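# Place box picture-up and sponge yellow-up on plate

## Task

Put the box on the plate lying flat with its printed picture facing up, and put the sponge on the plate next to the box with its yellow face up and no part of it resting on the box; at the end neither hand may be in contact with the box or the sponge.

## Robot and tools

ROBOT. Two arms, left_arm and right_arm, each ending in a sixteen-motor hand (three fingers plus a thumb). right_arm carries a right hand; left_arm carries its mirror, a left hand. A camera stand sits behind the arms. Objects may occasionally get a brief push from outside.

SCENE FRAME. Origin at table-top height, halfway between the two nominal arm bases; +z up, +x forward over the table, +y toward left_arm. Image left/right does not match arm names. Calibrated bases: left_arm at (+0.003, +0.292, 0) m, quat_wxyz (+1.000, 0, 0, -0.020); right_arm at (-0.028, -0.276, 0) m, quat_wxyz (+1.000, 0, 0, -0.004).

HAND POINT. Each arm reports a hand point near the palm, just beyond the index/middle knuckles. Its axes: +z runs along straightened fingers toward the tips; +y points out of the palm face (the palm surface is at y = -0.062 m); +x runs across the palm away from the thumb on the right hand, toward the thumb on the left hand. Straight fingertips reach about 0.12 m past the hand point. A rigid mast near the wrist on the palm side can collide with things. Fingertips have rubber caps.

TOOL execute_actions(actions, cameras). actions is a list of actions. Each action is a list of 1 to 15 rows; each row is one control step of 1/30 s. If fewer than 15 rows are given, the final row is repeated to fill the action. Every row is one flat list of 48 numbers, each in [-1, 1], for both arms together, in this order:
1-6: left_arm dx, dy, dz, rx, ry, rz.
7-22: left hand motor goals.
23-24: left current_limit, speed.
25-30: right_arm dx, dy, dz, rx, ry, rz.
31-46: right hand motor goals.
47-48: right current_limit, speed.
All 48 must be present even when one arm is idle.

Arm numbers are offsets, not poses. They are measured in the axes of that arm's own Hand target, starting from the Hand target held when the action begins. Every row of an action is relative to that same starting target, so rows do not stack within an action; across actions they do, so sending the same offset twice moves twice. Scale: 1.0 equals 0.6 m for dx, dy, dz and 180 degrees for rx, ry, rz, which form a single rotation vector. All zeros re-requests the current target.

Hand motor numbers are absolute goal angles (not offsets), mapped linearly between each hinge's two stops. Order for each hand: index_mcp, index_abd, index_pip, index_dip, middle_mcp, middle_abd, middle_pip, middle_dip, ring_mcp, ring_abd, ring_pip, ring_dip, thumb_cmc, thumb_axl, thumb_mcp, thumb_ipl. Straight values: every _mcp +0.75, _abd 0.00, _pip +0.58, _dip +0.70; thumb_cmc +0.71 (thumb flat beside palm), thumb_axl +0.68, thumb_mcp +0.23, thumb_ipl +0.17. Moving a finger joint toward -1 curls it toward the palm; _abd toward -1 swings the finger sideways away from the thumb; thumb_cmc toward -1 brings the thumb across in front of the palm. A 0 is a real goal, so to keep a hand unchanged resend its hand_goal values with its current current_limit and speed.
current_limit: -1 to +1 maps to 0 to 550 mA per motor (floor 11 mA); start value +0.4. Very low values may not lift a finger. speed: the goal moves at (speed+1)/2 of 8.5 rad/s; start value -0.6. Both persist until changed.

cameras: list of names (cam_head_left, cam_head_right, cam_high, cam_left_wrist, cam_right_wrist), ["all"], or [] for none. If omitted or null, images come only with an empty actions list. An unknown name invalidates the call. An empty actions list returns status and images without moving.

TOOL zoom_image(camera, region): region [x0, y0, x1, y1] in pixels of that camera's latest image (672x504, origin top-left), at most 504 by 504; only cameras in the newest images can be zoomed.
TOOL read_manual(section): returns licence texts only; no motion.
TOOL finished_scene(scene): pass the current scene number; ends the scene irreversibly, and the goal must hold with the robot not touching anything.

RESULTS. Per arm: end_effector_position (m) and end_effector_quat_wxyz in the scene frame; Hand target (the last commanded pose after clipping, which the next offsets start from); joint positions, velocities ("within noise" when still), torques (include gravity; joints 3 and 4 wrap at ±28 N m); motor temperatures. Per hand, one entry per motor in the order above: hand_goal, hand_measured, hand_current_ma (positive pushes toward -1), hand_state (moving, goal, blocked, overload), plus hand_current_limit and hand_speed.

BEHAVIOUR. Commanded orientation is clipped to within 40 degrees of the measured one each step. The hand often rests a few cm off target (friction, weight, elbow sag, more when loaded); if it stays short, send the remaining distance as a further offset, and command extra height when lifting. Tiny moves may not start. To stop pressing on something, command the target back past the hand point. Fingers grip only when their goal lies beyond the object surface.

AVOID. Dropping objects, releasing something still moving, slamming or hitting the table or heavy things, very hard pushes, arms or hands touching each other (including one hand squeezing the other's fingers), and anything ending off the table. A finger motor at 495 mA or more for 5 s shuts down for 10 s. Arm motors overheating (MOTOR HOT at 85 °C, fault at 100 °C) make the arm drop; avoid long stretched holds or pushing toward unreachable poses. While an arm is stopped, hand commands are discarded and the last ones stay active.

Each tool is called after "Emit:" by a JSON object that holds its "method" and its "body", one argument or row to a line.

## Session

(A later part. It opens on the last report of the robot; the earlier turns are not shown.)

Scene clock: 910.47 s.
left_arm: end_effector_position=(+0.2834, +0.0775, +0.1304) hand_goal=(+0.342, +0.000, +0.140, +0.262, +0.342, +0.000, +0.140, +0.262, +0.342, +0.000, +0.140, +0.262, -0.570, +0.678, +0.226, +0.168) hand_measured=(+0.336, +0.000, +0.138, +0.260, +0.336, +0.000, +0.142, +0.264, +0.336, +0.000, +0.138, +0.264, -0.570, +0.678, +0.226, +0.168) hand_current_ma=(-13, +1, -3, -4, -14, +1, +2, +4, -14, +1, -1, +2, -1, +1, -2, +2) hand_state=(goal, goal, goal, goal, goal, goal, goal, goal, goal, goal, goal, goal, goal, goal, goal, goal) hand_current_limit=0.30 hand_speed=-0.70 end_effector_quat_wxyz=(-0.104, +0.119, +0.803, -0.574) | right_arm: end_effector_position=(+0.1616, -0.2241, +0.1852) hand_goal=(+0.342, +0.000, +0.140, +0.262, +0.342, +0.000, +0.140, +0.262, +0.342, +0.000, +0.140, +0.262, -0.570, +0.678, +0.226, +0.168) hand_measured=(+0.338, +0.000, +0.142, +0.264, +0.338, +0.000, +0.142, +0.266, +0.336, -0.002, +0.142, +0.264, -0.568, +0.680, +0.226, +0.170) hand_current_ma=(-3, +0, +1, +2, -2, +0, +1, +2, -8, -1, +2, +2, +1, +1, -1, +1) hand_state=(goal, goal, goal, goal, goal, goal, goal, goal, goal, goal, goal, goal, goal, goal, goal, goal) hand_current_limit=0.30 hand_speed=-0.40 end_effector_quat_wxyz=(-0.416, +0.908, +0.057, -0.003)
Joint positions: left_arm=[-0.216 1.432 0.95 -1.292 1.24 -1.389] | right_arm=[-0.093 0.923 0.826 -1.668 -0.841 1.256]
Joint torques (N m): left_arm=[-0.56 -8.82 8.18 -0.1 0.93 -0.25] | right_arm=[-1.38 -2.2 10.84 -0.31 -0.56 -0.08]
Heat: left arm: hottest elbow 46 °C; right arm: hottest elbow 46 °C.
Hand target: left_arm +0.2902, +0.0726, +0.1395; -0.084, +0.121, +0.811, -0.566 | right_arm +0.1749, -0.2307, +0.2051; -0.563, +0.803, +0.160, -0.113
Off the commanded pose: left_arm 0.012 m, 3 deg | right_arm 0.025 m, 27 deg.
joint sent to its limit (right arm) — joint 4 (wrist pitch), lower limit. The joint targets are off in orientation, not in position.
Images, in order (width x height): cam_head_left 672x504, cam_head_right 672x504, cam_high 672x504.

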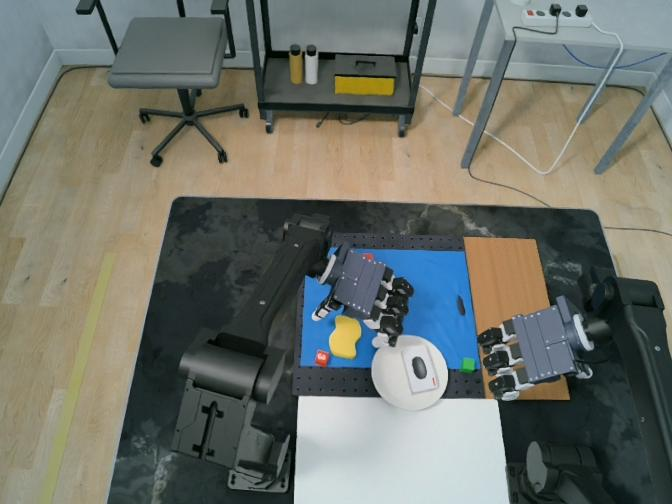

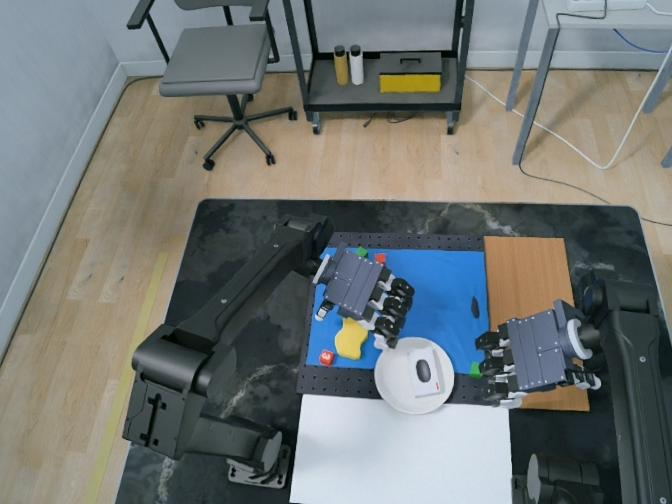

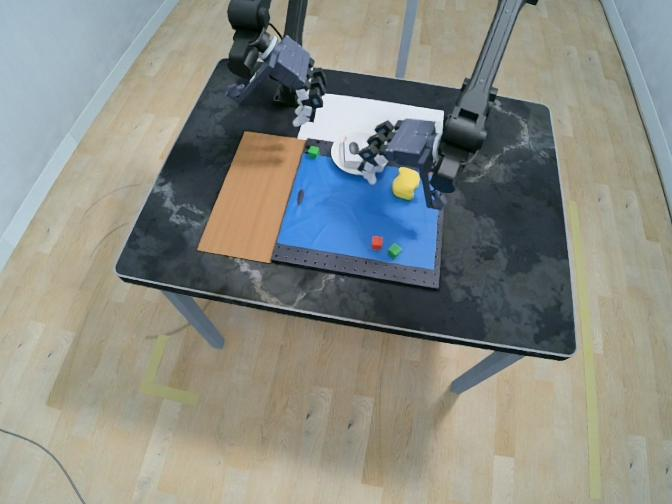

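Emit:
{"method": "execute_actions", "body": {
  "actions": [
    [[0.0068,0.0487,0.0125,0,0,0, 0.275,0,0.066,0.19,0.275,0,0.066,0.19,0.342,0,0.139,0.261,-0.571,0.678,0.226,0.168,0.3,-0.7, 0,0,0,0,0,0, 0.342,0,0.139,0.261,0.342,0,0.139,0.261,0.342,0,0.139,0.261,-0.571,0.678,0.226,0.168,0.3,-0.4]]
  ],
  "cameras": ["cam_head_left","cam_high"]
}}

Emit:
{"method": "zoom_image", "body": {
  "camera": "cam_head_left",
  "region": [280, 270, 420, 390]
}}

Emit:
{"method": "zoom_image", "body": {
  "camera": "cam_high",
  "region": [350, 110, 490, 230]
}}

Scene clock: 928.03 s.
left_arm: end_effector_position=(+0.2910, +0.0781, +0.1101) hand_goal=(+0.276, +0.000, +0.066, +0.190, +0.276, +0.000, +0.066, +0.190, +0.342, +0.000, +0.140, +0.262, -0.570, +0.678, +0.226, +0.168) hand_measured=(+0.274, +0.000, +0.068, +0.194, +0.272, +0.000, +0.068, +0.194, +0.336, +0.000, +0.138, +0.264, -0.570, +0.678, +0.226, +0.168) hand_current_ma=(-6, +1, +4, +5, -6, +1, +4, +5, -14, +1, -1, +2, +0, +1, -2, +2) hand_state=(goal, goal, goal, goal, goal, goal, goal, goal, goal, goal, goal, goal, goal, goal, goal, goal) hand_current_limit=0.30 hand_speed=-0.70 end_effector_quat_wxyz=(-0.082, +0.122, +0.810, -0.568) | right_arm: end_effector_position=(+0.1616, -0.2241, +0.1852) hand_goal=(+0.342, +0.000, +0.140, +0.262, +0.342, +0.000, +0.140, +0.262, +0.342, +0.000, +0.140, +0.262, -0.570, +0.678, +0.226, +0.168) hand_measured=(+0.338, +0.000, +0.142, +0.264, +0.338, +0.000, +0.142, +0.266, +0.336, -0.002, +0.142, +0.264, -0.568, +0.680, +0.226, +0.170) hand_current_ma=(-3, +0, +1, +2, -2, +0, +1, +2, -8, -1, +2, +2, +1, +1, -1, +1) hand_state=(goal, goal, goal, goal, goal, goal, goal, goal, goal, goal, goal, goal, goal, goal, goal, goal) hand_current_limit=0.30 hand_speed=-0.40 end_effector_quat_wxyz=(-0.416, +0.908, +0.057, -0.003)
Joint positions: left_arm=[-0.216 1.432 0.905 -1.144 1.22 -1.457] | right_arm=[-0.093 0.923 0.826 -1.668 -0.841 1.256]
Joint torques (N m): left_arm=[0.03 -8.59 5.89 0.03 0.92 -0.24] | right_arm=[-1.32 -2.2 10.88 -0.31 -0.56 -0.08]
Motor temperatures (°C): left_arm=[28 29 46 22 25 26] | right_arm=[24 25 47 22 26 25]
Heat: left arm: hottest elbow 46 °C; right arm: hottest elbow 47 °C.
Hand target: left_arm +0.2871, +0.0767, +0.1094; -0.084, +0.121, +0.811, -0.566 | right_arm +0.1749, -0.2307, +0.2051; -0.563, +0.803, +0.160, -0.113
Off the commanded pose: left_arm 0.004 m, 0 deg | right_arm 0.025 m, 27 deg.
joint sent to its limit (right arm) — joint 4 (wrist pitch), lower limit. The joint targets are off in orientation, not in position.
Images, in order (width x height): cam_head_left 672x504, cam_high 672x504.

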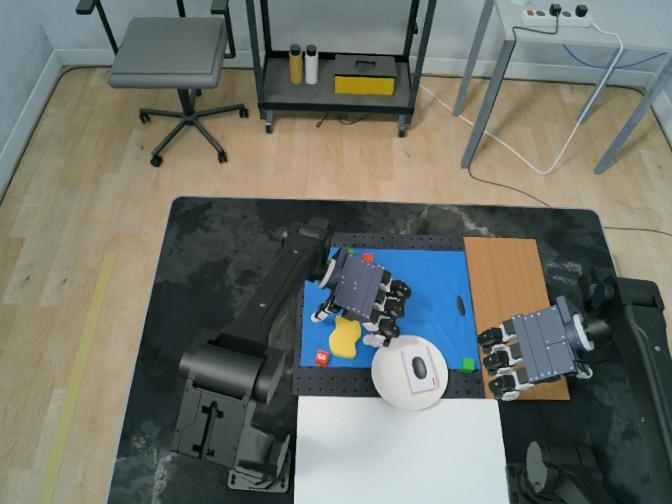

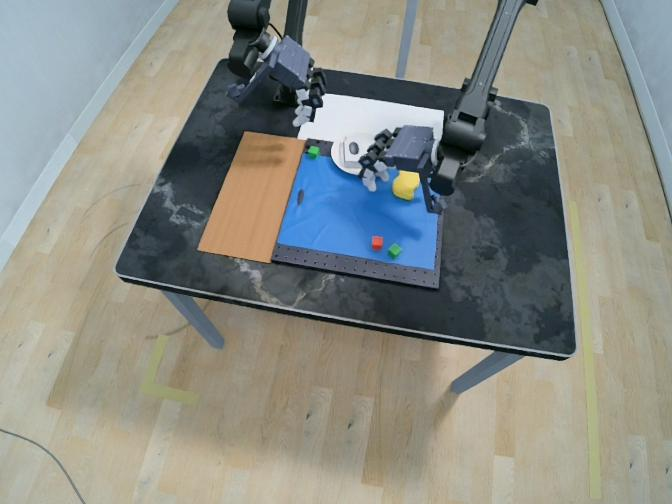

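Scaled by 3.600.

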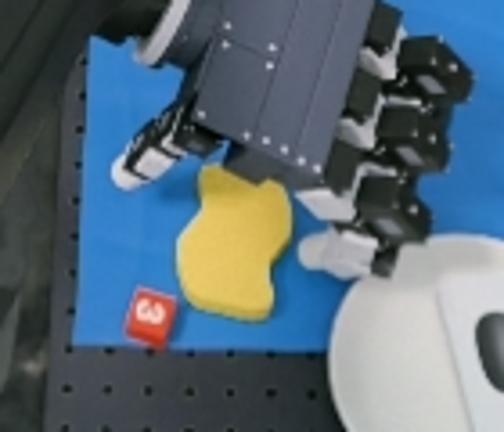

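Scaled by 3.600.

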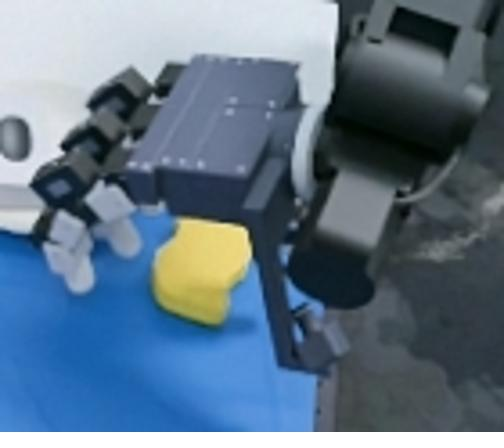

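Emit:
{"method": "execute_actions", "body": {
  "actions": [
    [[0.0015,0.058,0.016,0,0,0, 0.275,0,0.066,0.19,0.275,0,0.066,0.19,0.342,0,0.139,0.261,-0.571,0.678,0.226,0.168,0.3,-0.7, 0,0,0,0,0,0, 0.342,0,0.139,0.261,0.342,0,0.139,0.261,0.342,0,0.139,0.261,-0.571,0.678,0.226,0.168,0.3,-0.4]]
  ],
  "cameras": ["cam_head_left","cam_high"]
}}

Emit:
{"method": "zoom_image", "body": {
  "camera": "cam_head_left",
  "region": [280, 270, 420, 390]
}}

Emit:
{"method": "zoom_image", "body": {
  "camera": "cam_high",
  "region": [350, 110, 490, 230]
}}

Scene clock: 934.83 s.
left_arm: end_effector_position=(+0.2867, +0.0796, +0.0784) hand_goal=(+0.276, +0.000, +0.066, +0.190, +0.276, +0.000, +0.066, +0.190, +0.342, +0.000, +0.140, +0.262, -0.570, +0.678, +0.226, +0.168) hand_measured=(+0.274, +0.000, +0.068, +0.194, +0.272, +0.000, +0.068, +0.192, +0.336, +0.000, +0.138, +0.264, -0.570, +0.678, +0.226, +0.168) hand_current_ma=(-6, +1, +4, +5, -6, +1, +4, +5, -14, +1, -1, +2, +0, +1, -2, +2) hand_state=(goal, goal, goal, goal, goal, goal, goal, goal, goal, goal, goal, goal, goal, goal, goal, goal) hand_current_limit=0.30 hand_speed=-0.70 end_effector_quat_wxyz=(-0.085, +0.120, +0.811, -0.566) | right_arm: end_effector_position=(+0.1616, -0.2241, +0.1852) hand_goal=(+0.342, +0.000, +0.140, +0.262, +0.342, +0.000, +0.140, +0.262, +0.342, +0.000, +0.140, +0.262, -0.570, +0.678, +0.226, +0.168) hand_measured=(+0.338, +0.000, +0.142, +0.264, +0.338, +0.000, +0.142, +0.266, +0.336, -0.002, +0.142, +0.264, -0.568, +0.680, +0.226, +0.170) hand_current_ma=(-3, +0, +1, +2, -2, +0, +1, +2, -8, -1, +2, +2, +1, +1, -1, +1) hand_state=(goal, goal, goal, goal, goal, goal, goal, goal, goal, goal, goal, goal, goal, goal, goal, goal) hand_current_limit=0.30 hand_speed=-0.40 end_effector_quat_wxyz=(-0.416, +0.908, +0.057, -0.003)
Joint positions: left_arm=[-0.216 1.475 0.853 -1.056 1.218 -1.458] | right_arm=[-0.093 0.923 0.826 -1.668 -0.841 1.256]
Joint torques (N m): left_arm=[0.32 -7.41 5.75 0.02 0.99 -0.04] | right_arm=[-1.44 -2.2 10.86 -0.32 -0.56 -0.09]
Heat: left arm: hottest elbow 45 °C; right arm: hottest elbow 47 °C.
Hand target: left_arm +0.2872, +0.0798, +0.0735; -0.084, +0.121, +0.811, -0.566 | right_arm +0.1749, -0.2307, +0.2051; -0.563, +0.803, +0.160, -0.113
Off the commanded pose: left_arm 0.005 m, 0 deg | right_arm 0.025 m, 27 deg.
joint sent to its limit (right arm) — joint 4 (wrist pitch), lower limit. The joint targets are off in orientation, not in position.
Images, in order (width x height): cam_head_left 672x504, cam_high 672x504.

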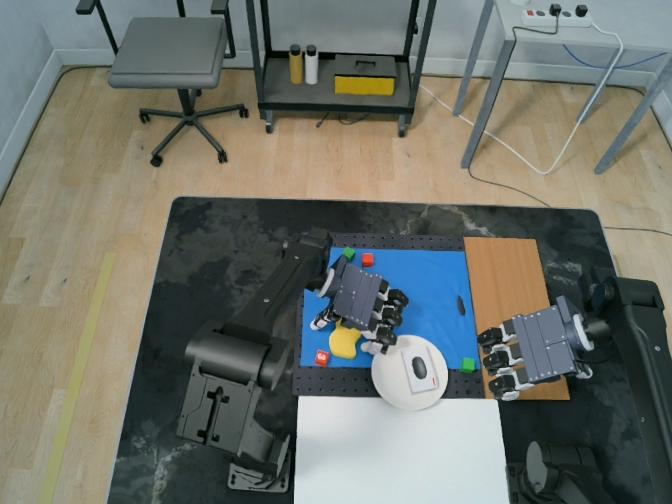

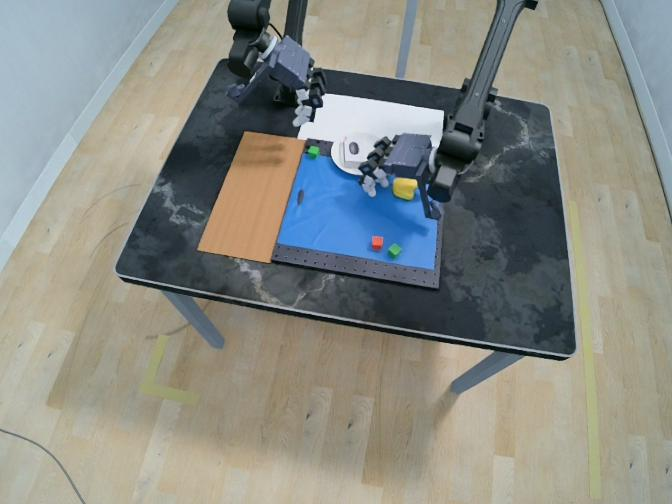

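Scaled by 3.600.

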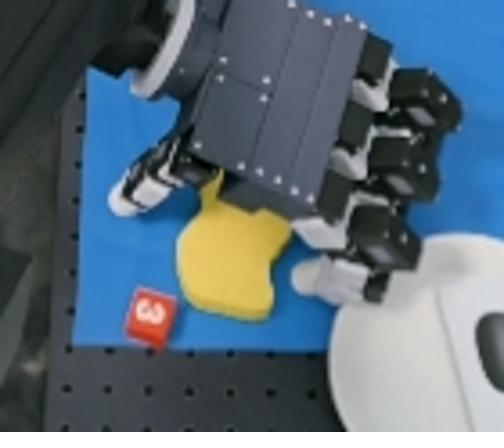

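Scaled by 3.600.

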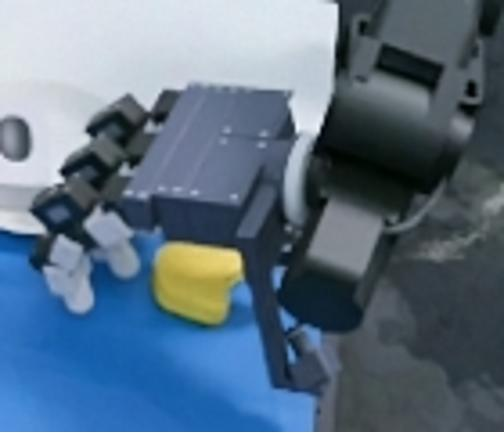

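Emit:
{"method": "execute_actions", "body": {
  "actions": [
    [[0,0.003,0.001,0,0,0, 0.205,0,-0.007,0.116,0.205,0,-0.007,0.116,0.342,0,0.139,0.261,-0.571,0.678,0.0,0.168,0.3,-0.7, 0,0,0,0,0,0, 0.342,0,0.139,0.261,0.342,0,0.139,0.261,0.342,0,0.139,0.261,-0.571,0.678,0.226,0.168,0.3,-0.4]],
    [[0,0,0,0,0,0, 0.123,0,-0.08,0.116,0.123,0,-0.08,0.116,0.342,0,0.139,0.261,-0.571,0.678,-0.13,0.168,0.2,-0.7, 0,0,0,0,0,0, 0.342,0,0.139,0.261,0.342,0,0.139,0.261,0.342,0,0.139,0.261,-0.571,0.678,0.226,0.168,0.3,-0.4]]
  ],
  "cameras": ["cam_head_left","cam_high"]
}}

Emit:
{"method": "zoom_image", "body": {
  "camera": "cam_head_left",
  "region": [280, 270, 420, 390]
}}

Emit:
{"method": "zoom_image", "body": {
  "camera": "cam_high",
  "region": [350, 110, 490, 230]
}}

Scene clock: 940.87 s.
left_arm: end_effector_position=(+0.2878, +0.0794, +0.0782) hand_goal=(+0.124, +0.000, -0.080, +0.116, +0.124, +0.000, -0.080, +0.116, +0.342, +0.000, +0.140, +0.262, -0.570, +0.678, -0.130, +0.168) hand_measured=(+0.160, +0.000, -0.052, +0.120, +0.146, +0.000, -0.064, +0.120, +0.336, +0.000, +0.138, +0.264, -0.568, +0.678, -0.038, +0.182) hand_current_ma=(+119, +1, +81, +6, +60, +1, +38, +6, -14, +1, -1, +2, +2, +1, +330, +52) hand_state=(blocked, goal, blocked, goal, blocked, goal, goal, goal, goal, goal, goal, goal, goal, goal, blocked, goal) hand_current_limit=0.20 hand_speed=-0.70 end_effector_quat_wxyz=(-0.082, +0.122, +0.811, -0.567) | right_arm: end_effector_position=(+0.1616, -0.2241, +0.1852) hand_goal=(+0.342, +0.000, +0.140, +0.262, +0.342, +0.000, +0.140, +0.262, +0.342, +0.000, +0.140, +0.262, -0.570, +0.678, +0.226, +0.168) hand_measured=(+0.338, +0.000, +0.142, +0.264, +0.338, +0.000, +0.142, +0.266, +0.336, -0.002, +0.142, +0.264, -0.568, +0.680, +0.226, +0.170) hand_current_ma=(-3, +0, +1, +2, -2, +0, +1, +2, -8, -1, +2, +2, +1, +1, -1, +1) hand_state=(goal, goal, goal, goal, goal, goal, goal, goal, goal, goal, goal, goal, goal, goal, goal, goal) hand_current_limit=0.30 hand_speed=-0.40 end_effector_quat_wxyz=(-0.416, +0.908, +0.057, -0.003)
Joint positions: left_arm=[-0.216 1.475 0.853 -1.05 1.217 -1.458] | right_arm=[-0.093 0.923 0.826 -1.668 -0.841 1.256]
Joint torques (N m): left_arm=[0.38 -6.89 5.59 0.08 0.97 -0.04] | right_arm=[-1.38 -2.2 10.86 -0.31 -0.56 -0.08]
Heat: left arm: hottest elbow 45 °C; right arm: hottest elbow 48 °C.
Hand target: left_arm +0.2872, +0.0799, +0.0716; -0.084, +0.121, +0.811, -0.566 | right_arm +0.1749, -0.2307, +0.2051; -0.563, +0.803, +0.160, -0.113
Off the commanded pose: left_arm 0.007 m, 0 deg | right_arm 0.025 m, 27 deg.
joint sent to its limit (right arm) — joint 4 (wrist pitch), lower limit. The joint targets are off in orientation, not in position.
Images, in order (width x height): cam_head_left 672x504, cam_high 672x504.

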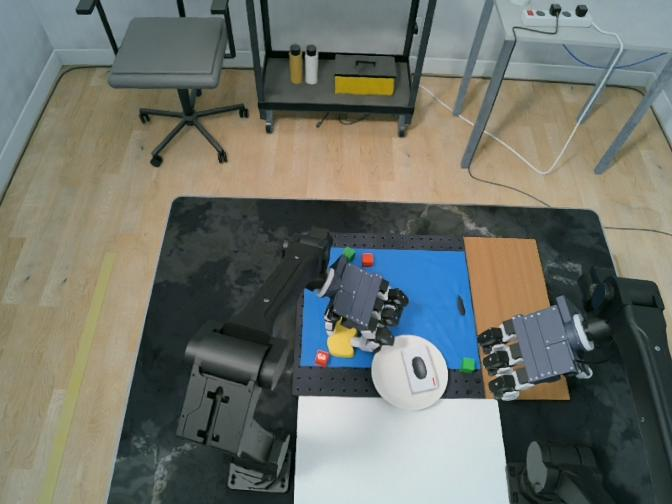

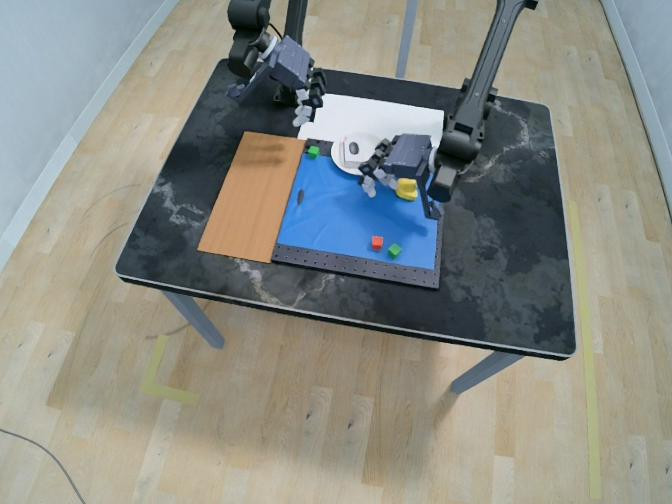

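Scaled by 3.600.

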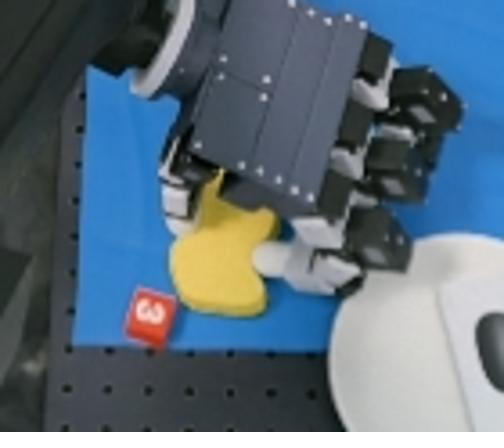

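Scaled by 3.600.

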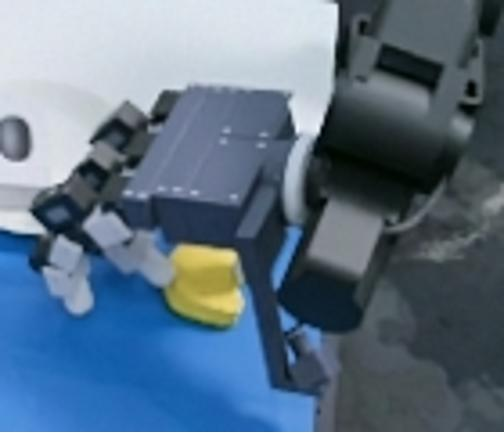

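Emit:
{"method": "execute_actions", "body": {
  "actions": [
    [[0,-0.0705,-0.0257,0,0,0, 0.123,0,-0.08,0.116,0.123,0,-0.08,0.116,0.342,0,0.139,0.261,-0.571,0.678,-0.13,0.168,0.2,-0.7, 0,0,0,0,0,0, 0.342,0,0.139,0.261,0.342,0,0.139,0.261,0.342,0,0.139,0.261,-0.571,0.678,0.226,0.168,0.3,-0.4]],
    [[0,-0.039,-0.0142,0,0,0, 0.123,0,-0.08,0.116,0.123,0,-0.08,0.116,0.342,0,0.139,0.261,-0.571,0.678,-0.13,0.168,0.2,-0.7, 0,0,0,0,0,0, 0.342,0,0.139,0.261,0.342,0,0.139,0.261,0.342,0,0.139,0.261,-0.571,0.678,0.226,0.168,0.3,-0.4]]
  ],
  "cameras": ["cam_head_left","cam_high"]
}}

Emit:
{"method": "zoom_image", "body": {
  "camera": "cam_head_left",
  "region": [280, 270, 420, 390]
}}

Emit:
{"method": "zoom_image", "body": {
  "camera": "cam_high",
  "region": [350, 110, 490, 230]
}}

Scene clock: 947.80 s.
left_arm: end_effector_position=(+0.2711, +0.0839, +0.1253) hand_goal=(+0.124, +0.000, -0.080, +0.116, +0.124, +0.000, -0.080, +0.116, +0.342, +0.000, +0.140, +0.262, -0.570, +0.678, -0.130, +0.168) hand_measured=(+0.124, +0.000, -0.076, +0.120, +0.124, +0.000, -0.076, +0.120, +0.336, +0.000, +0.138, +0.264, -0.568, +0.678, -0.126, +0.170) hand_current_ma=(-1, +0, +8, +6, -1, +0, +7, +6, -14, +1, -1, +2, +2, +1, +10, +6) hand_state=(goal, goal, goal, goal, goal, goal, goal, goal, goal, goal, goal, goal, goal, goal, goal, goal) hand_current_limit=0.20 hand_speed=-0.70 end_effector_quat_wxyz=(-0.101, +0.109, +0.812, -0.564) | right_arm: end_effector_position=(+0.1616, -0.2241, +0.1852) hand_goal=(+0.342, +0.000, +0.140, +0.262, +0.342, +0.000, +0.140, +0.262, +0.342, +0.000, +0.140, +0.262, -0.570, +0.678, +0.226, +0.168) hand_measured=(+0.338, +0.000, +0.142, +0.264, +0.338, +0.000, +0.142, +0.266, +0.336, -0.002, +0.142, +0.264, -0.568, +0.680, +0.226, +0.170) hand_current_ma=(-3, +0, +1, +2, -2, +0, +1, +2, -8, -1, +2, +2, +1, +1, -1, +1) hand_state=(goal, goal, goal, goal, goal, goal, goal, goal, goal, goal, goal, goal, goal, goal, goal, goal) hand_current_limit=0.30 hand_speed=-0.40 end_effector_quat_wxyz=(-0.416, +0.908, +0.057, -0.003)
Joint positions: left_arm=[-0.216 1.384 0.898 -1.231 1.217 -1.458] | right_arm=[-0.093 0.923 0.826 -1.668 -0.841 1.256]
Joint torques (N m): left_arm=[0.56 -7.53 10.07 -1.09 1 -0.09] | right_arm=[-1.38 -2.26 10.88 -0.32 -0.56 -0.09]
Heat: left arm: hottest elbow 45 °C; right arm: hottest elbow 48 °C.
Hand target: left_arm +0.2871, +0.0797, +0.1416; -0.084, +0.121, +0.811, -0.566 | right_arm +0.1749, -0.2307, +0.2051; -0.563, +0.803, +0.160, -0.113
Off the commanded pose: left_arm 0.023 m, 2 deg | right_arm 0.025 m, 27 deg.
joint sent to its limit (right arm) — joint 4 (wrist pitch), lower limit. The joint targets are off in orientation, not in position.
Images, in order (width x height): cam_head_left 672x504, cam_high 672x504.

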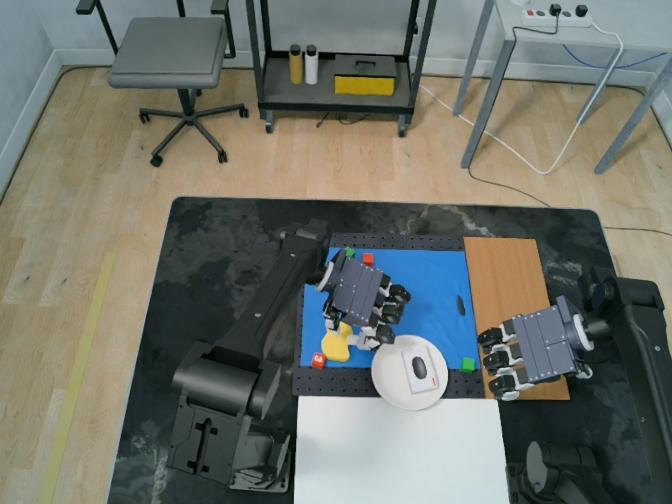

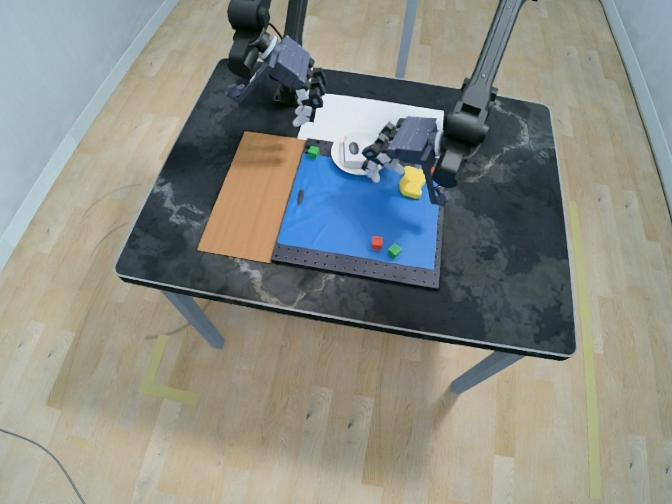

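Scaled by 3.600.

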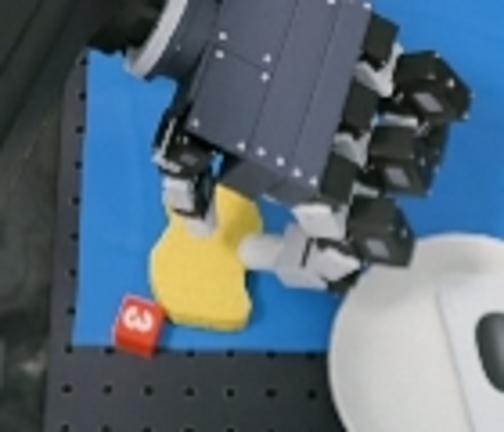

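Scaled by 3.600.

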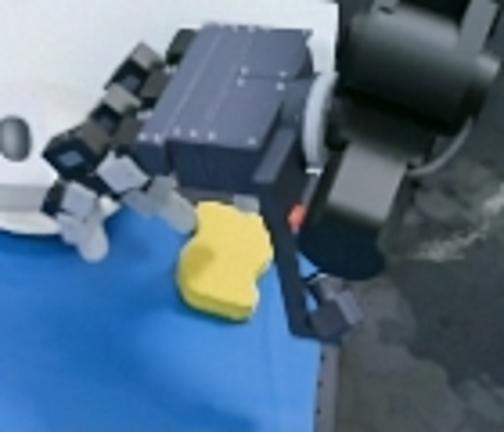

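Emit:
{"method": "execute_actions", "body": {
  "actions": [
    [[0.025,0.026,-0.0175,0,0,0, 0.31,0,0.1,0.22,0.31,0,0.1,0.22,0.342,0,0.139,0.261,-0.571,0.678,0.226,0.168,0.3,-0.6, 0,0,0,0,0,0, 0.342,0,0.139,0.261,0.342,0,0.139,0.261,0.342,0,0.139,0.261,-0.571,0.678,0.226,0.168,0.3,-0.4]],
    [[0,0.0471,0.0171,0,0,0, 0.31,0,0.1,0.22,0.31,0,0.1,0.22,0.342,0,0.139,0.261,-0.571,0.678,0.226,0.168,0.3,-0.6, 0,0,0,0,0,0, 0.342,0,0.139,0.261,0.342,0,0.139,0.261,0.342,0,0.139,0.261,-0.571,0.678,0.226,0.168,0.3,-0.4]]
  ],
  "cameras": ["cam_head_left","cam_high","cam_head_right"]
}}

Emit:
{"method": "zoom_image", "body": {
  "camera": "cam_head_left",
  "region": [280, 270, 420, 390]
}}

Emit:
{"method": "zoom_image", "body": {
  "camera": "cam_high",
  "region": [350, 110, 490, 230]
}}

Scene clock: 956.07 s.
left_arm: end_effector_position=(+0.2739, +0.0958, +0.1064) hand_goal=(+0.310, +0.000, +0.100, +0.220, +0.310, +0.000, +0.100, +0.220, +0.342, +0.000, +0.140, +0.262, -0.570, +0.678, +0.226, +0.168) hand_measured=(+0.298, +0.000, +0.096, +0.218, +0.298, +0.000, +0.098, +0.218, +0.336, +0.000, +0.138, +0.264, -0.570, +0.678, +0.220, +0.170) hand_current_ma=(-30, +0, -5, -4, -32, +0, -4, -4, -14, +1, -1, +2, +1, +1, -13, +4) hand_state=(goal, goal, goal, goal, goal, goal, goal, goal, goal, goal, goal, goal, goal, goal, goal, goal) hand_current_limit=0.30 hand_speed=-0.60 end_effector_quat_wxyz=(-0.090, +0.121, +0.811, -0.565) | right_arm: end_effector_position=(+0.1616, -0.2241, +0.1852) hand_goal=(+0.342, +0.000, +0.140, +0.262, +0.342, +0.000, +0.140, +0.262, +0.342, +0.000, +0.140, +0.262, -0.570, +0.678, +0.226, +0.168) hand_measured=(+0.338, +0.000, +0.142, +0.264, +0.338, +0.000, +0.142, +0.266, +0.336, -0.002, +0.142, +0.264, -0.568, +0.680, +0.226, +0.170) hand_current_ma=(-3, +0, +1, +2, -2, +0, +1, +2, -8, -1, +2, +2, +1, +1, -1, +1) hand_state=(goal, goal, goal, goal, goal, goal, goal, goal, goal, goal, goal, goal, goal, goal, goal, goal) hand_current_limit=0.30 hand_speed=-0.40 end_effector_quat_wxyz=(-0.416, +0.908, +0.057, -0.003)
Joint positions: left_arm=[-0.181 1.417 0.874 -1.252 1.209 -1.341] | right_arm=[-0.093 0.923 0.826 -1.668 -0.841 1.256]
Joint torques (N m): left_arm=[1.49 -6.12 5.83 -0.09 0.97 0.06] | right_arm=[-1.38 -2.26 10.86 -0.32 -0.56 -0.09]
Heat: left arm: hottest elbow 46 °C; right arm: hottest elbow 48 °C.
Hand target: left_arm +0.2773, +0.0987, +0.1005; -0.084, +0.121, +0.811, -0.566 | right_arm +0.1749, -0.2307, +0.2051; -0.563, +0.803, +0.160, -0.113
Off the commanded pose: left_arm 0.007 m, 1 deg | right_arm 0.025 m, 27 deg.
joint sent to its limit (right arm) — joint 4 (wrist pitch), lower limit. The joint targets are off in orientation, not in position.
Images, in order (width x height): cam_head_left 672x504, cam_head_right 672x504, cam_high 672x504.

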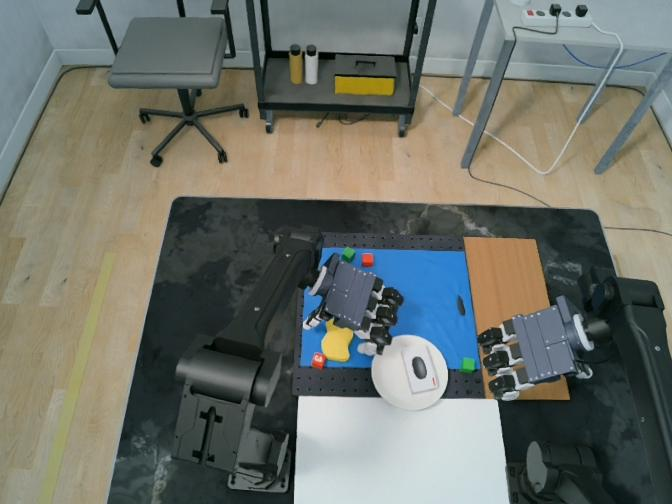

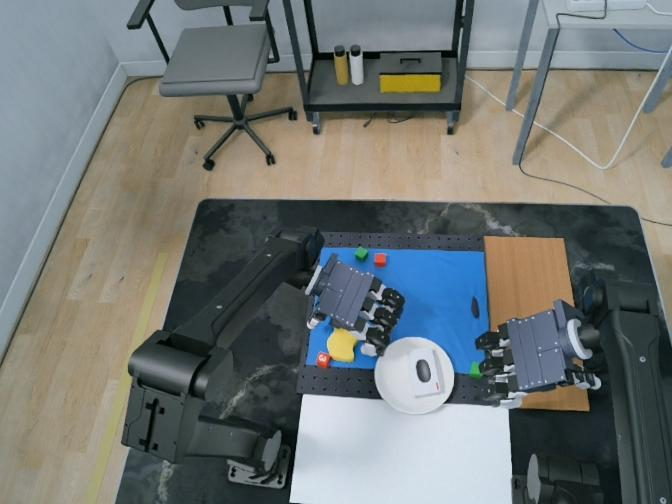

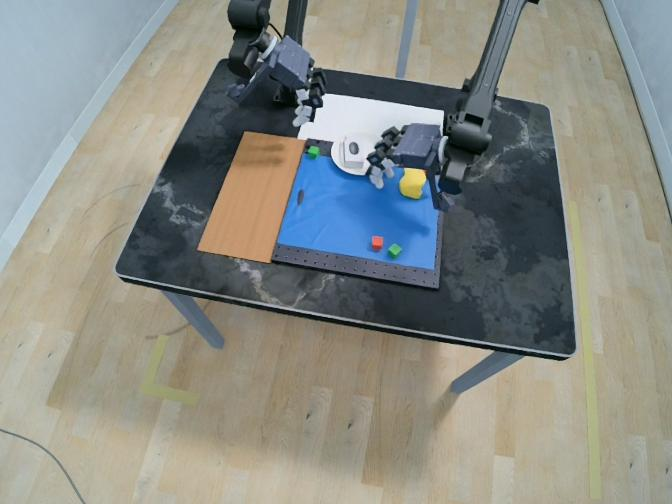

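Scaled by 3.600.

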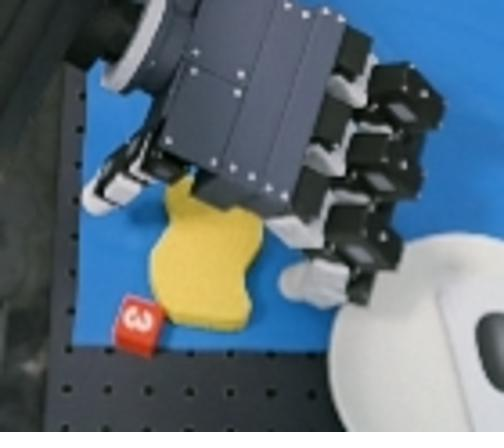

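Scaled by 3.600.

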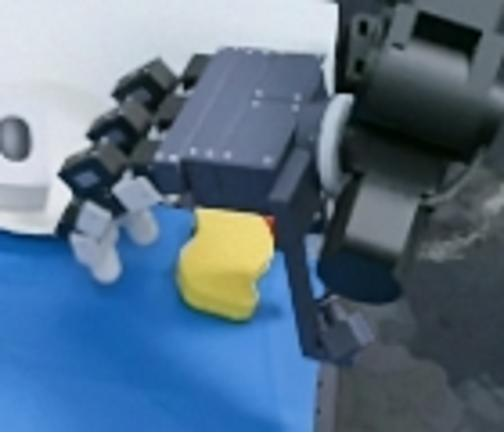

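Emit:
{"method": "execute_actions", "body": {
  "actions": [
    [[-0.003,0.055,0.02,0,0,0, 0.29,0,0.08,0.2,0.29,0,0.08,0.2,0.342,0,0.139,0.261,-0.571,0.678,0.226,0.168,0.3,-0.6, 0,0,0,0,0,0, 0.342,0,0.139,0.261,0.342,0,0.139,0.261,0.342,0,0.139,0.261,-0.571,0.678,0.226,0.168,0.3,-0.4]]
  ],
  "cameras": ["cam_head_left","cam_high"]
}}

Emit:
{"method": "zoom_image", "body": {
  "camera": "cam_head_left",
  "region": [280, 270, 420, 390]
}}

Emit:
{"method": "zoom_image", "body": {
  "camera": "cam_high",
  "region": [350, 110, 490, 230]
}}

Scene clock: 961.47 s.
left_arm: end_effector_position=(+0.2759, +0.0958, +0.0696) hand_goal=(+0.290, +0.000, +0.080, +0.200, +0.290, +0.000, +0.080, +0.200, +0.342, +0.000, +0.140, +0.262, -0.570, +0.678, +0.226, +0.168) hand_measured=(+0.288, +0.000, +0.082, +0.202, +0.286, +0.000, +0.082, +0.202, +0.336, +0.000, +0.138, +0.264, -0.570, +0.678, +0.222, +0.170) hand_current_ma=(-6, +0, +4, +5, -6, +0, +3, +5, -14, +1, -1, +2, +1, +1, -13, +4) hand_state=(goal, goal, goal, goal, goal, goal, goal, goal, goal, goal, goal, goal, goal, goal, goal, goal) hand_current_limit=0.30 hand_speed=-0.60 end_effector_quat_wxyz=(-0.089, +0.122, +0.811, -0.565) | right_arm: end_effector_position=(+0.1616, -0.2241, +0.1852) hand_goal=(+0.342, +0.000, +0.140, +0.262, +0.342, +0.000, +0.140, +0.262, +0.342, +0.000, +0.140, +0.262, -0.570, +0.678, +0.226, +0.168) hand_measured=(+0.338, +0.000, +0.142, +0.264, +0.338, +0.000, +0.142, +0.266, +0.336, -0.002, +0.142, +0.264, -0.568, +0.680, +0.226, +0.170) hand_current_ma=(-3, +0, +1, +2, -2, +0, +1, +2, -8, -1, +2, +2, +1, +1, -1, +1) hand_state=(goal, goal, goal, goal, goal, goal, goal, goal, goal, goal, goal, goal, goal, goal, goal, goal) hand_current_limit=0.30 hand_speed=-0.40 end_effector_quat_wxyz=(-0.416, +0.908, +0.057, -0.003)
Joint positions: left_arm=[-0.18 1.486 0.831 -1.146 1.209 -1.334] | right_arm=[-0.093 0.923 0.826 -1.668 -0.841 1.256]
Joint torques (N m): left_arm=[1.44 -6.95 5.57 -0.13 0.97 0.03] | right_arm=[-1.38 -2.2 10.86 -0.31 -0.56 -0.09]
Heat: left arm: hottest elbow 46 °C; right arm: hottest elbow 48 °C.
Hand target: left_arm +0.2791, +0.0983, +0.0653; -0.084, +0.121, +0.811, -0.566 | right_arm +0.1749, -0.2307, +0.2051; -0.563, +0.803, +0.160, -0.113
Off the commanded pose: left_arm 0.006 m, 1 deg | right_arm 0.025 m, 27 deg.
joint sent to its limit (right arm) — joint 4 (wrist pitch), lower limit. The joint targets are off in orientation, not in position.
Images, in order (width x height): cam_head_left 672x504, cam_high 672x504.

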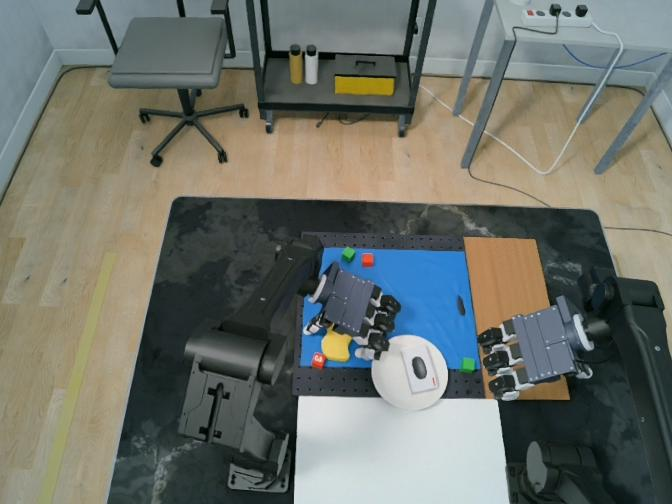

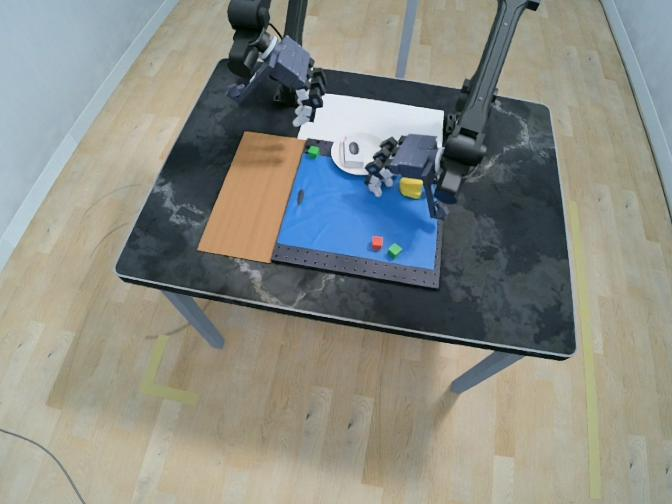

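Scaled by 3.600.

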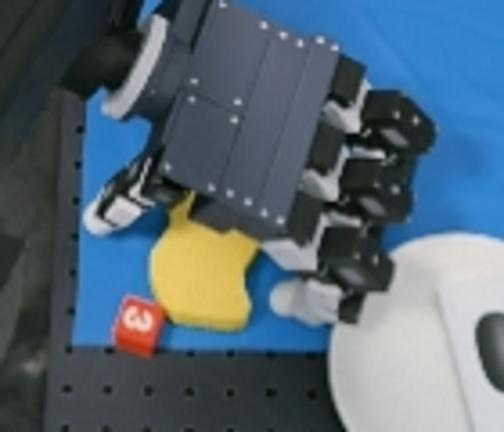

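Scaled by 3.600.

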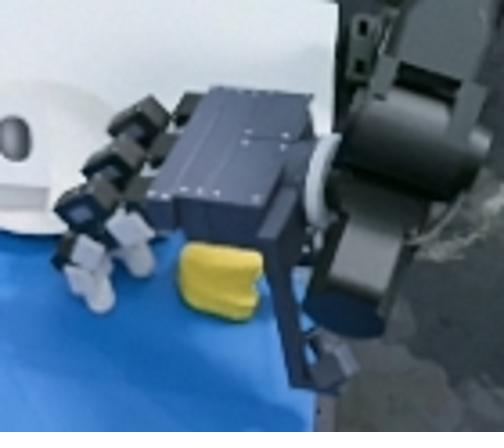

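Emit:
{"method": "execute_actions", "body": {
  "actions": [
    [[0,-0.0094,-0.0034,0,0,0, 0.205,0,-0.007,0.116,0.205,0,-0.007,0.116,0.342,0,0.139,0.261,-0.571,0.678,0.0,0.168,0.3,-0.7, 0,0,0,0,0,0, 0.342,0,0.139,0.261,0.342,0,0.139,0.261,0.342,0,0.139,0.261,-0.571,0.678,0.226,0.168,0.3,-0.4]],
    [[0,-0.006,-0.002,0,0,0, 0.1,0,-0.1,0.1,0.1,0,-0.1,0.1,0.342,0,0.139,0.261,-0.571,0.678,-0.2,0.168,0.2,-0.7, 0,0,0,0,0,0, 0.342,0,0.139,0.261,0.342,0,0.139,0.261,0.342,0,0.139,0.261,-0.571,0.678,0.226,0.168,0.3,-0.4]]
  ],
  "cameras": ["cam_head_left","cam_high"]
}}

Emit:
{"method": "zoom_image", "body": {
  "camera": "cam_head_left",
  "region": [280, 270, 420, 390]
}}

Emit:
{"method": "zoom_image", "body": {
  "camera": "cam_high",
  "region": [350, 110, 490, 230]
}}

Scene clock: 968.30 s.
left_arm: end_effector_position=(+0.2752, +0.0958, +0.0698) hand_goal=(+0.100, +0.000, -0.100, +0.100, +0.100, +0.000, -0.100, +0.100, +0.342, +0.000, +0.140, +0.262, -0.570, +0.678, -0.200, +0.168) hand_measured=(+0.166, +0.000, -0.054, +0.112, +0.140, +0.000, -0.076, +0.108, +0.336, +0.000, +0.138, +0.264, -0.562, +0.680, +0.002, +0.190) hand_current_ma=(+244, +0, +145, +28, +134, -1, +64, +19, -14, +1, -1, +2, +17, +4, +330, +83) hand_state=(blocked, goal, blocked, goal, blocked, goal, blocked, goal, goal, goal, goal, goal, goal, goal, blocked, blocked) hand_current_limit=0.20 hand_speed=-0.70 end_effector_quat_wxyz=(-0.091, +0.121, +0.811, -0.566) | right_arm: end_effector_position=(+0.1616, -0.2241, +0.1852) hand_goal=(+0.342, +0.000, +0.140, +0.262, +0.342, +0.000, +0.140, +0.262, +0.342, +0.000, +0.140, +0.262, -0.570, +0.678, +0.226, +0.168) hand_measured=(+0.338, +0.000, +0.142, +0.264, +0.338, +0.000, +0.142, +0.266, +0.336, -0.002, +0.142, +0.264, -0.568, +0.680, +0.226, +0.170) hand_current_ma=(-3, +0, +1, +2, -2, +0, +1, +2, -8, -1, +2, +2, +1, +1, -1, +1) hand_state=(goal, goal, goal, goal, goal, goal, goal, goal, goal, goal, goal, goal, goal, goal, goal, goal) hand_current_limit=0.30 hand_speed=-0.40 end_effector_quat_wxyz=(-0.416, +0.908, +0.057, -0.003)
Joint positions: left_arm=[-0.18 1.486 0.831 -1.149 1.21 -1.334] | right_arm=[-0.093 0.923 0.826 -1.668 -0.841 1.256]
Joint torques (N m): left_arm=[1.38 -8.35 6.32 -1.28 0.95 -0.01] | right_arm=[-1.32 -2.2 10.88 -0.32 -0.56 -0.09]
Heat: left arm: hottest elbow 45 °C; right arm: hottest elbow 49 °C.
Hand target: left_arm +0.2790, +0.0981, +0.0751; -0.084, +0.121, +0.811, -0.566 | right_arm +0.1749, -0.2307, +0.2051; -0.563, +0.803, +0.160, -0.113
Off the commanded pose: left_arm 0.007 m, 1 deg | right_arm 0.025 m, 27 deg.
joint sent to its limit (right arm) — joint 4 (wrist pitch), lower limit. The joint targets are off in orientation, not in position.
Images, in order (width x height): cam_head_left 672x504, cam_high 672x504.

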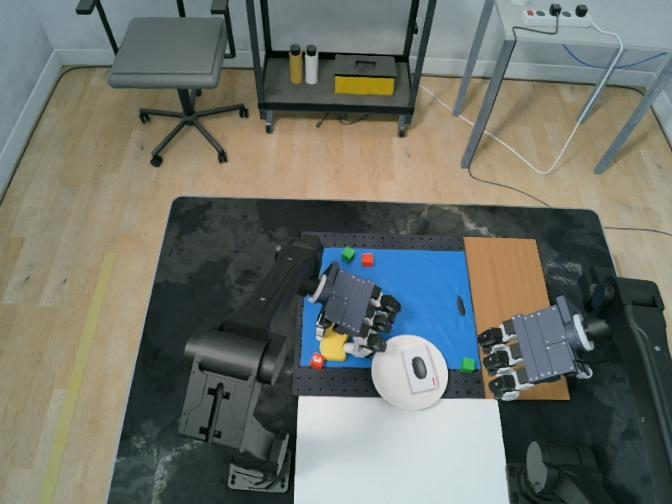

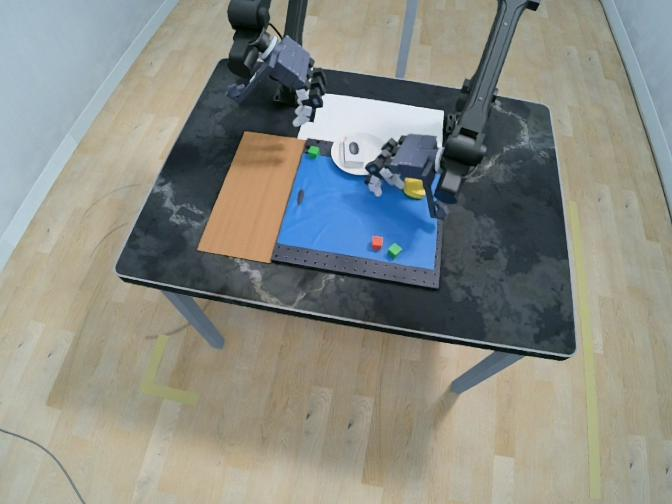

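Scaled by 3.600.

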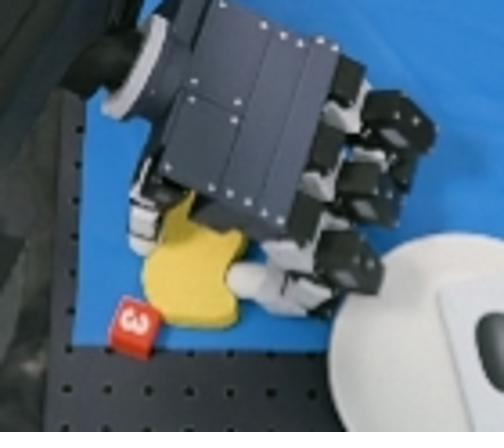

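Scaled by 3.600.

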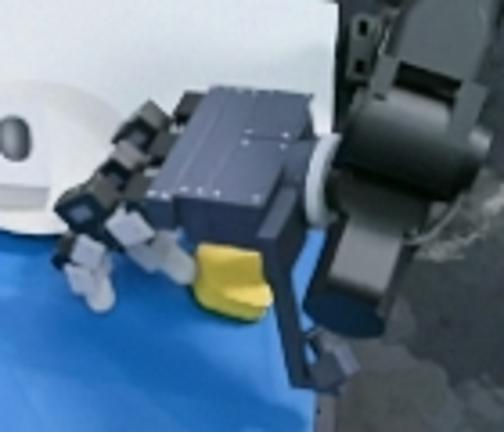

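Emit:
{"method": "execute_actions", "body": {
  "actions": [
    [[0,-0.035,-0.013,0,0,0, 0.1,0,-0.1,0.1,0.1,0,-0.1,0.1,0.342,0,0.139,0.261,-0.571,0.678,-0.2,0.168,0.2,-0.7, 0,0,0,0,0,0, 0.342,0,0.139,0.261,0.342,0,0.139,0.261,0.342,0,0.139,0.261,-0.571,0.678,0.226,0.168,0.3,-0.4]],
    [[0,-0.035,-0.013,0,0,0, 0.1,0,-0.1,0.1,0.1,0,-0.1,0.1,0.342,0,0.139,0.261,-0.571,0.678,-0.2,0.168,0.2,-0.7, 0,0,0,0,0,0, 0.342,0,0.139,0.261,0.342,0,0.139,0.261,0.342,0,0.139,0.261,-0.571,0.678,0.226,0.168,0.3,-0.4]]
  ],
  "cameras": ["cam_head_left","cam_high"]
}}

Emit:
{"method": "zoom_image", "body": {
  "camera": "cam_head_left",
  "region": [280, 270, 420, 390]
}}

Emit:
{"method": "zoom_image", "body": {
  "camera": "cam_high",
  "region": [350, 110, 490, 230]
}}

Scene clock: 978.23 s.
left_arm: end_effector_position=(+0.2605, +0.0991, +0.1050) hand_goal=(+0.100, +0.000, -0.100, +0.100, +0.100, +0.000, -0.100, +0.100, +0.342, +0.000, +0.140, +0.262, -0.570, +0.678, -0.200, +0.168) hand_measured=(+0.164, +0.000, -0.054, +0.112, +0.138, +0.000, -0.078, +0.108, +0.336, +0.000, +0.138, +0.264, -0.560, +0.680, +0.002, +0.190) hand_current_ma=(+232, +0, +145, +28, +125, -1, +58, +19, -14, +1, -1, +2, +22, +4, +330, +83) hand_state=(blocked, goal, blocked, goal, blocked, goal, blocked, goal, goal, goal, goal, goal, goal, goal, blocked, blocked) hand_current_limit=0.20 hand_speed=-0.70 end_effector_quat_wxyz=(-0.105, +0.111, +0.811, -0.564) | right_arm: end_effector_position=(+0.1616, -0.2241, +0.1852) hand_goal=(+0.342, +0.000, +0.140, +0.262, +0.342, +0.000, +0.140, +0.262, +0.342, +0.000, +0.140, +0.262, -0.570, +0.678, +0.226, +0.168) hand_measured=(+0.338, +0.000, +0.142, +0.264, +0.338, +0.000, +0.142, +0.266, +0.336, -0.002, +0.142, +0.264, -0.568, +0.680, +0.226, +0.170) hand_current_ma=(-3, +0, +1, +2, -2, +0, +1, +2, -8, -1, +2, +2, +1, +1, -1, +1) hand_state=(goal, goal, goal, goal, goal, goal, goal, goal, goal, goal, goal, goal, goal, goal, goal, goal) hand_current_limit=0.30 hand_speed=-0.40 end_effector_quat_wxyz=(-0.416, +0.908, +0.057, -0.003)
Joint positions: left_arm=[-0.18 1.409 0.855 -1.284 1.21 -1.334] | right_arm=[-0.093 0.923 0.826 -1.668 -0.841 1.256]
Joint torques (N m): left_arm=[1.32 -7.41 9.5 -1.18 0.92 -0.03] | right_arm=[-1.38 -2.14 10.88 -0.34 -0.56 -0.09]
Heat: left arm: hottest elbow 45 °C; right arm: hottest elbow 49 °C.
Hand target: left_arm +0.2791, +0.0983, +0.1199; -0.084, +0.121, +0.811, -0.566 | right_arm +0.1749, -0.2307, +0.2051; -0.563, +0.803, +0.160, -0.113
Off the commanded pose: left_arm 0.024 m, 3 deg | right_arm 0.025 m, 27 deg.
joint sent to its limit (right arm) — joint 4 (wrist pitch), lower limit. The joint targets are off in orientation, not in position.
Images, in order (width x height): cam_head_left 672x504, cam_high 672x504.

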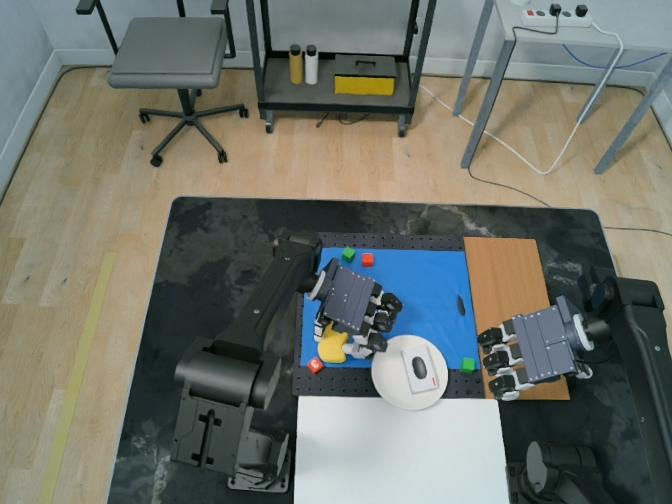

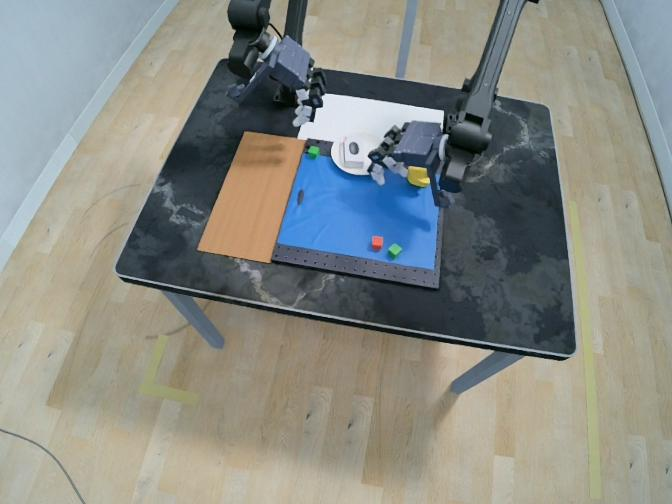

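Scaled by 3.600.

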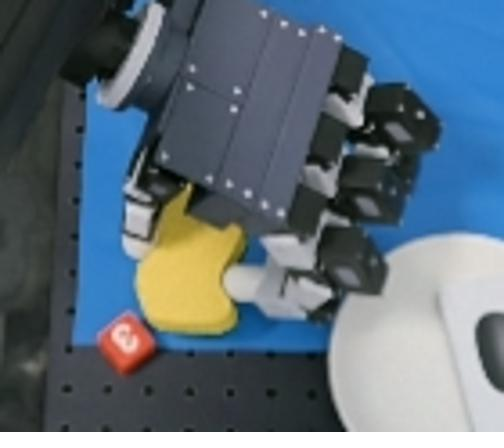

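Scaled by 3.600.

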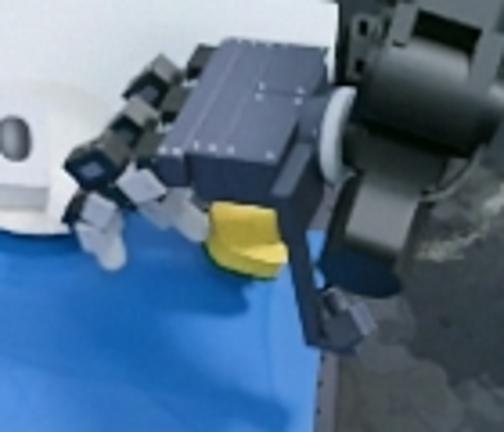

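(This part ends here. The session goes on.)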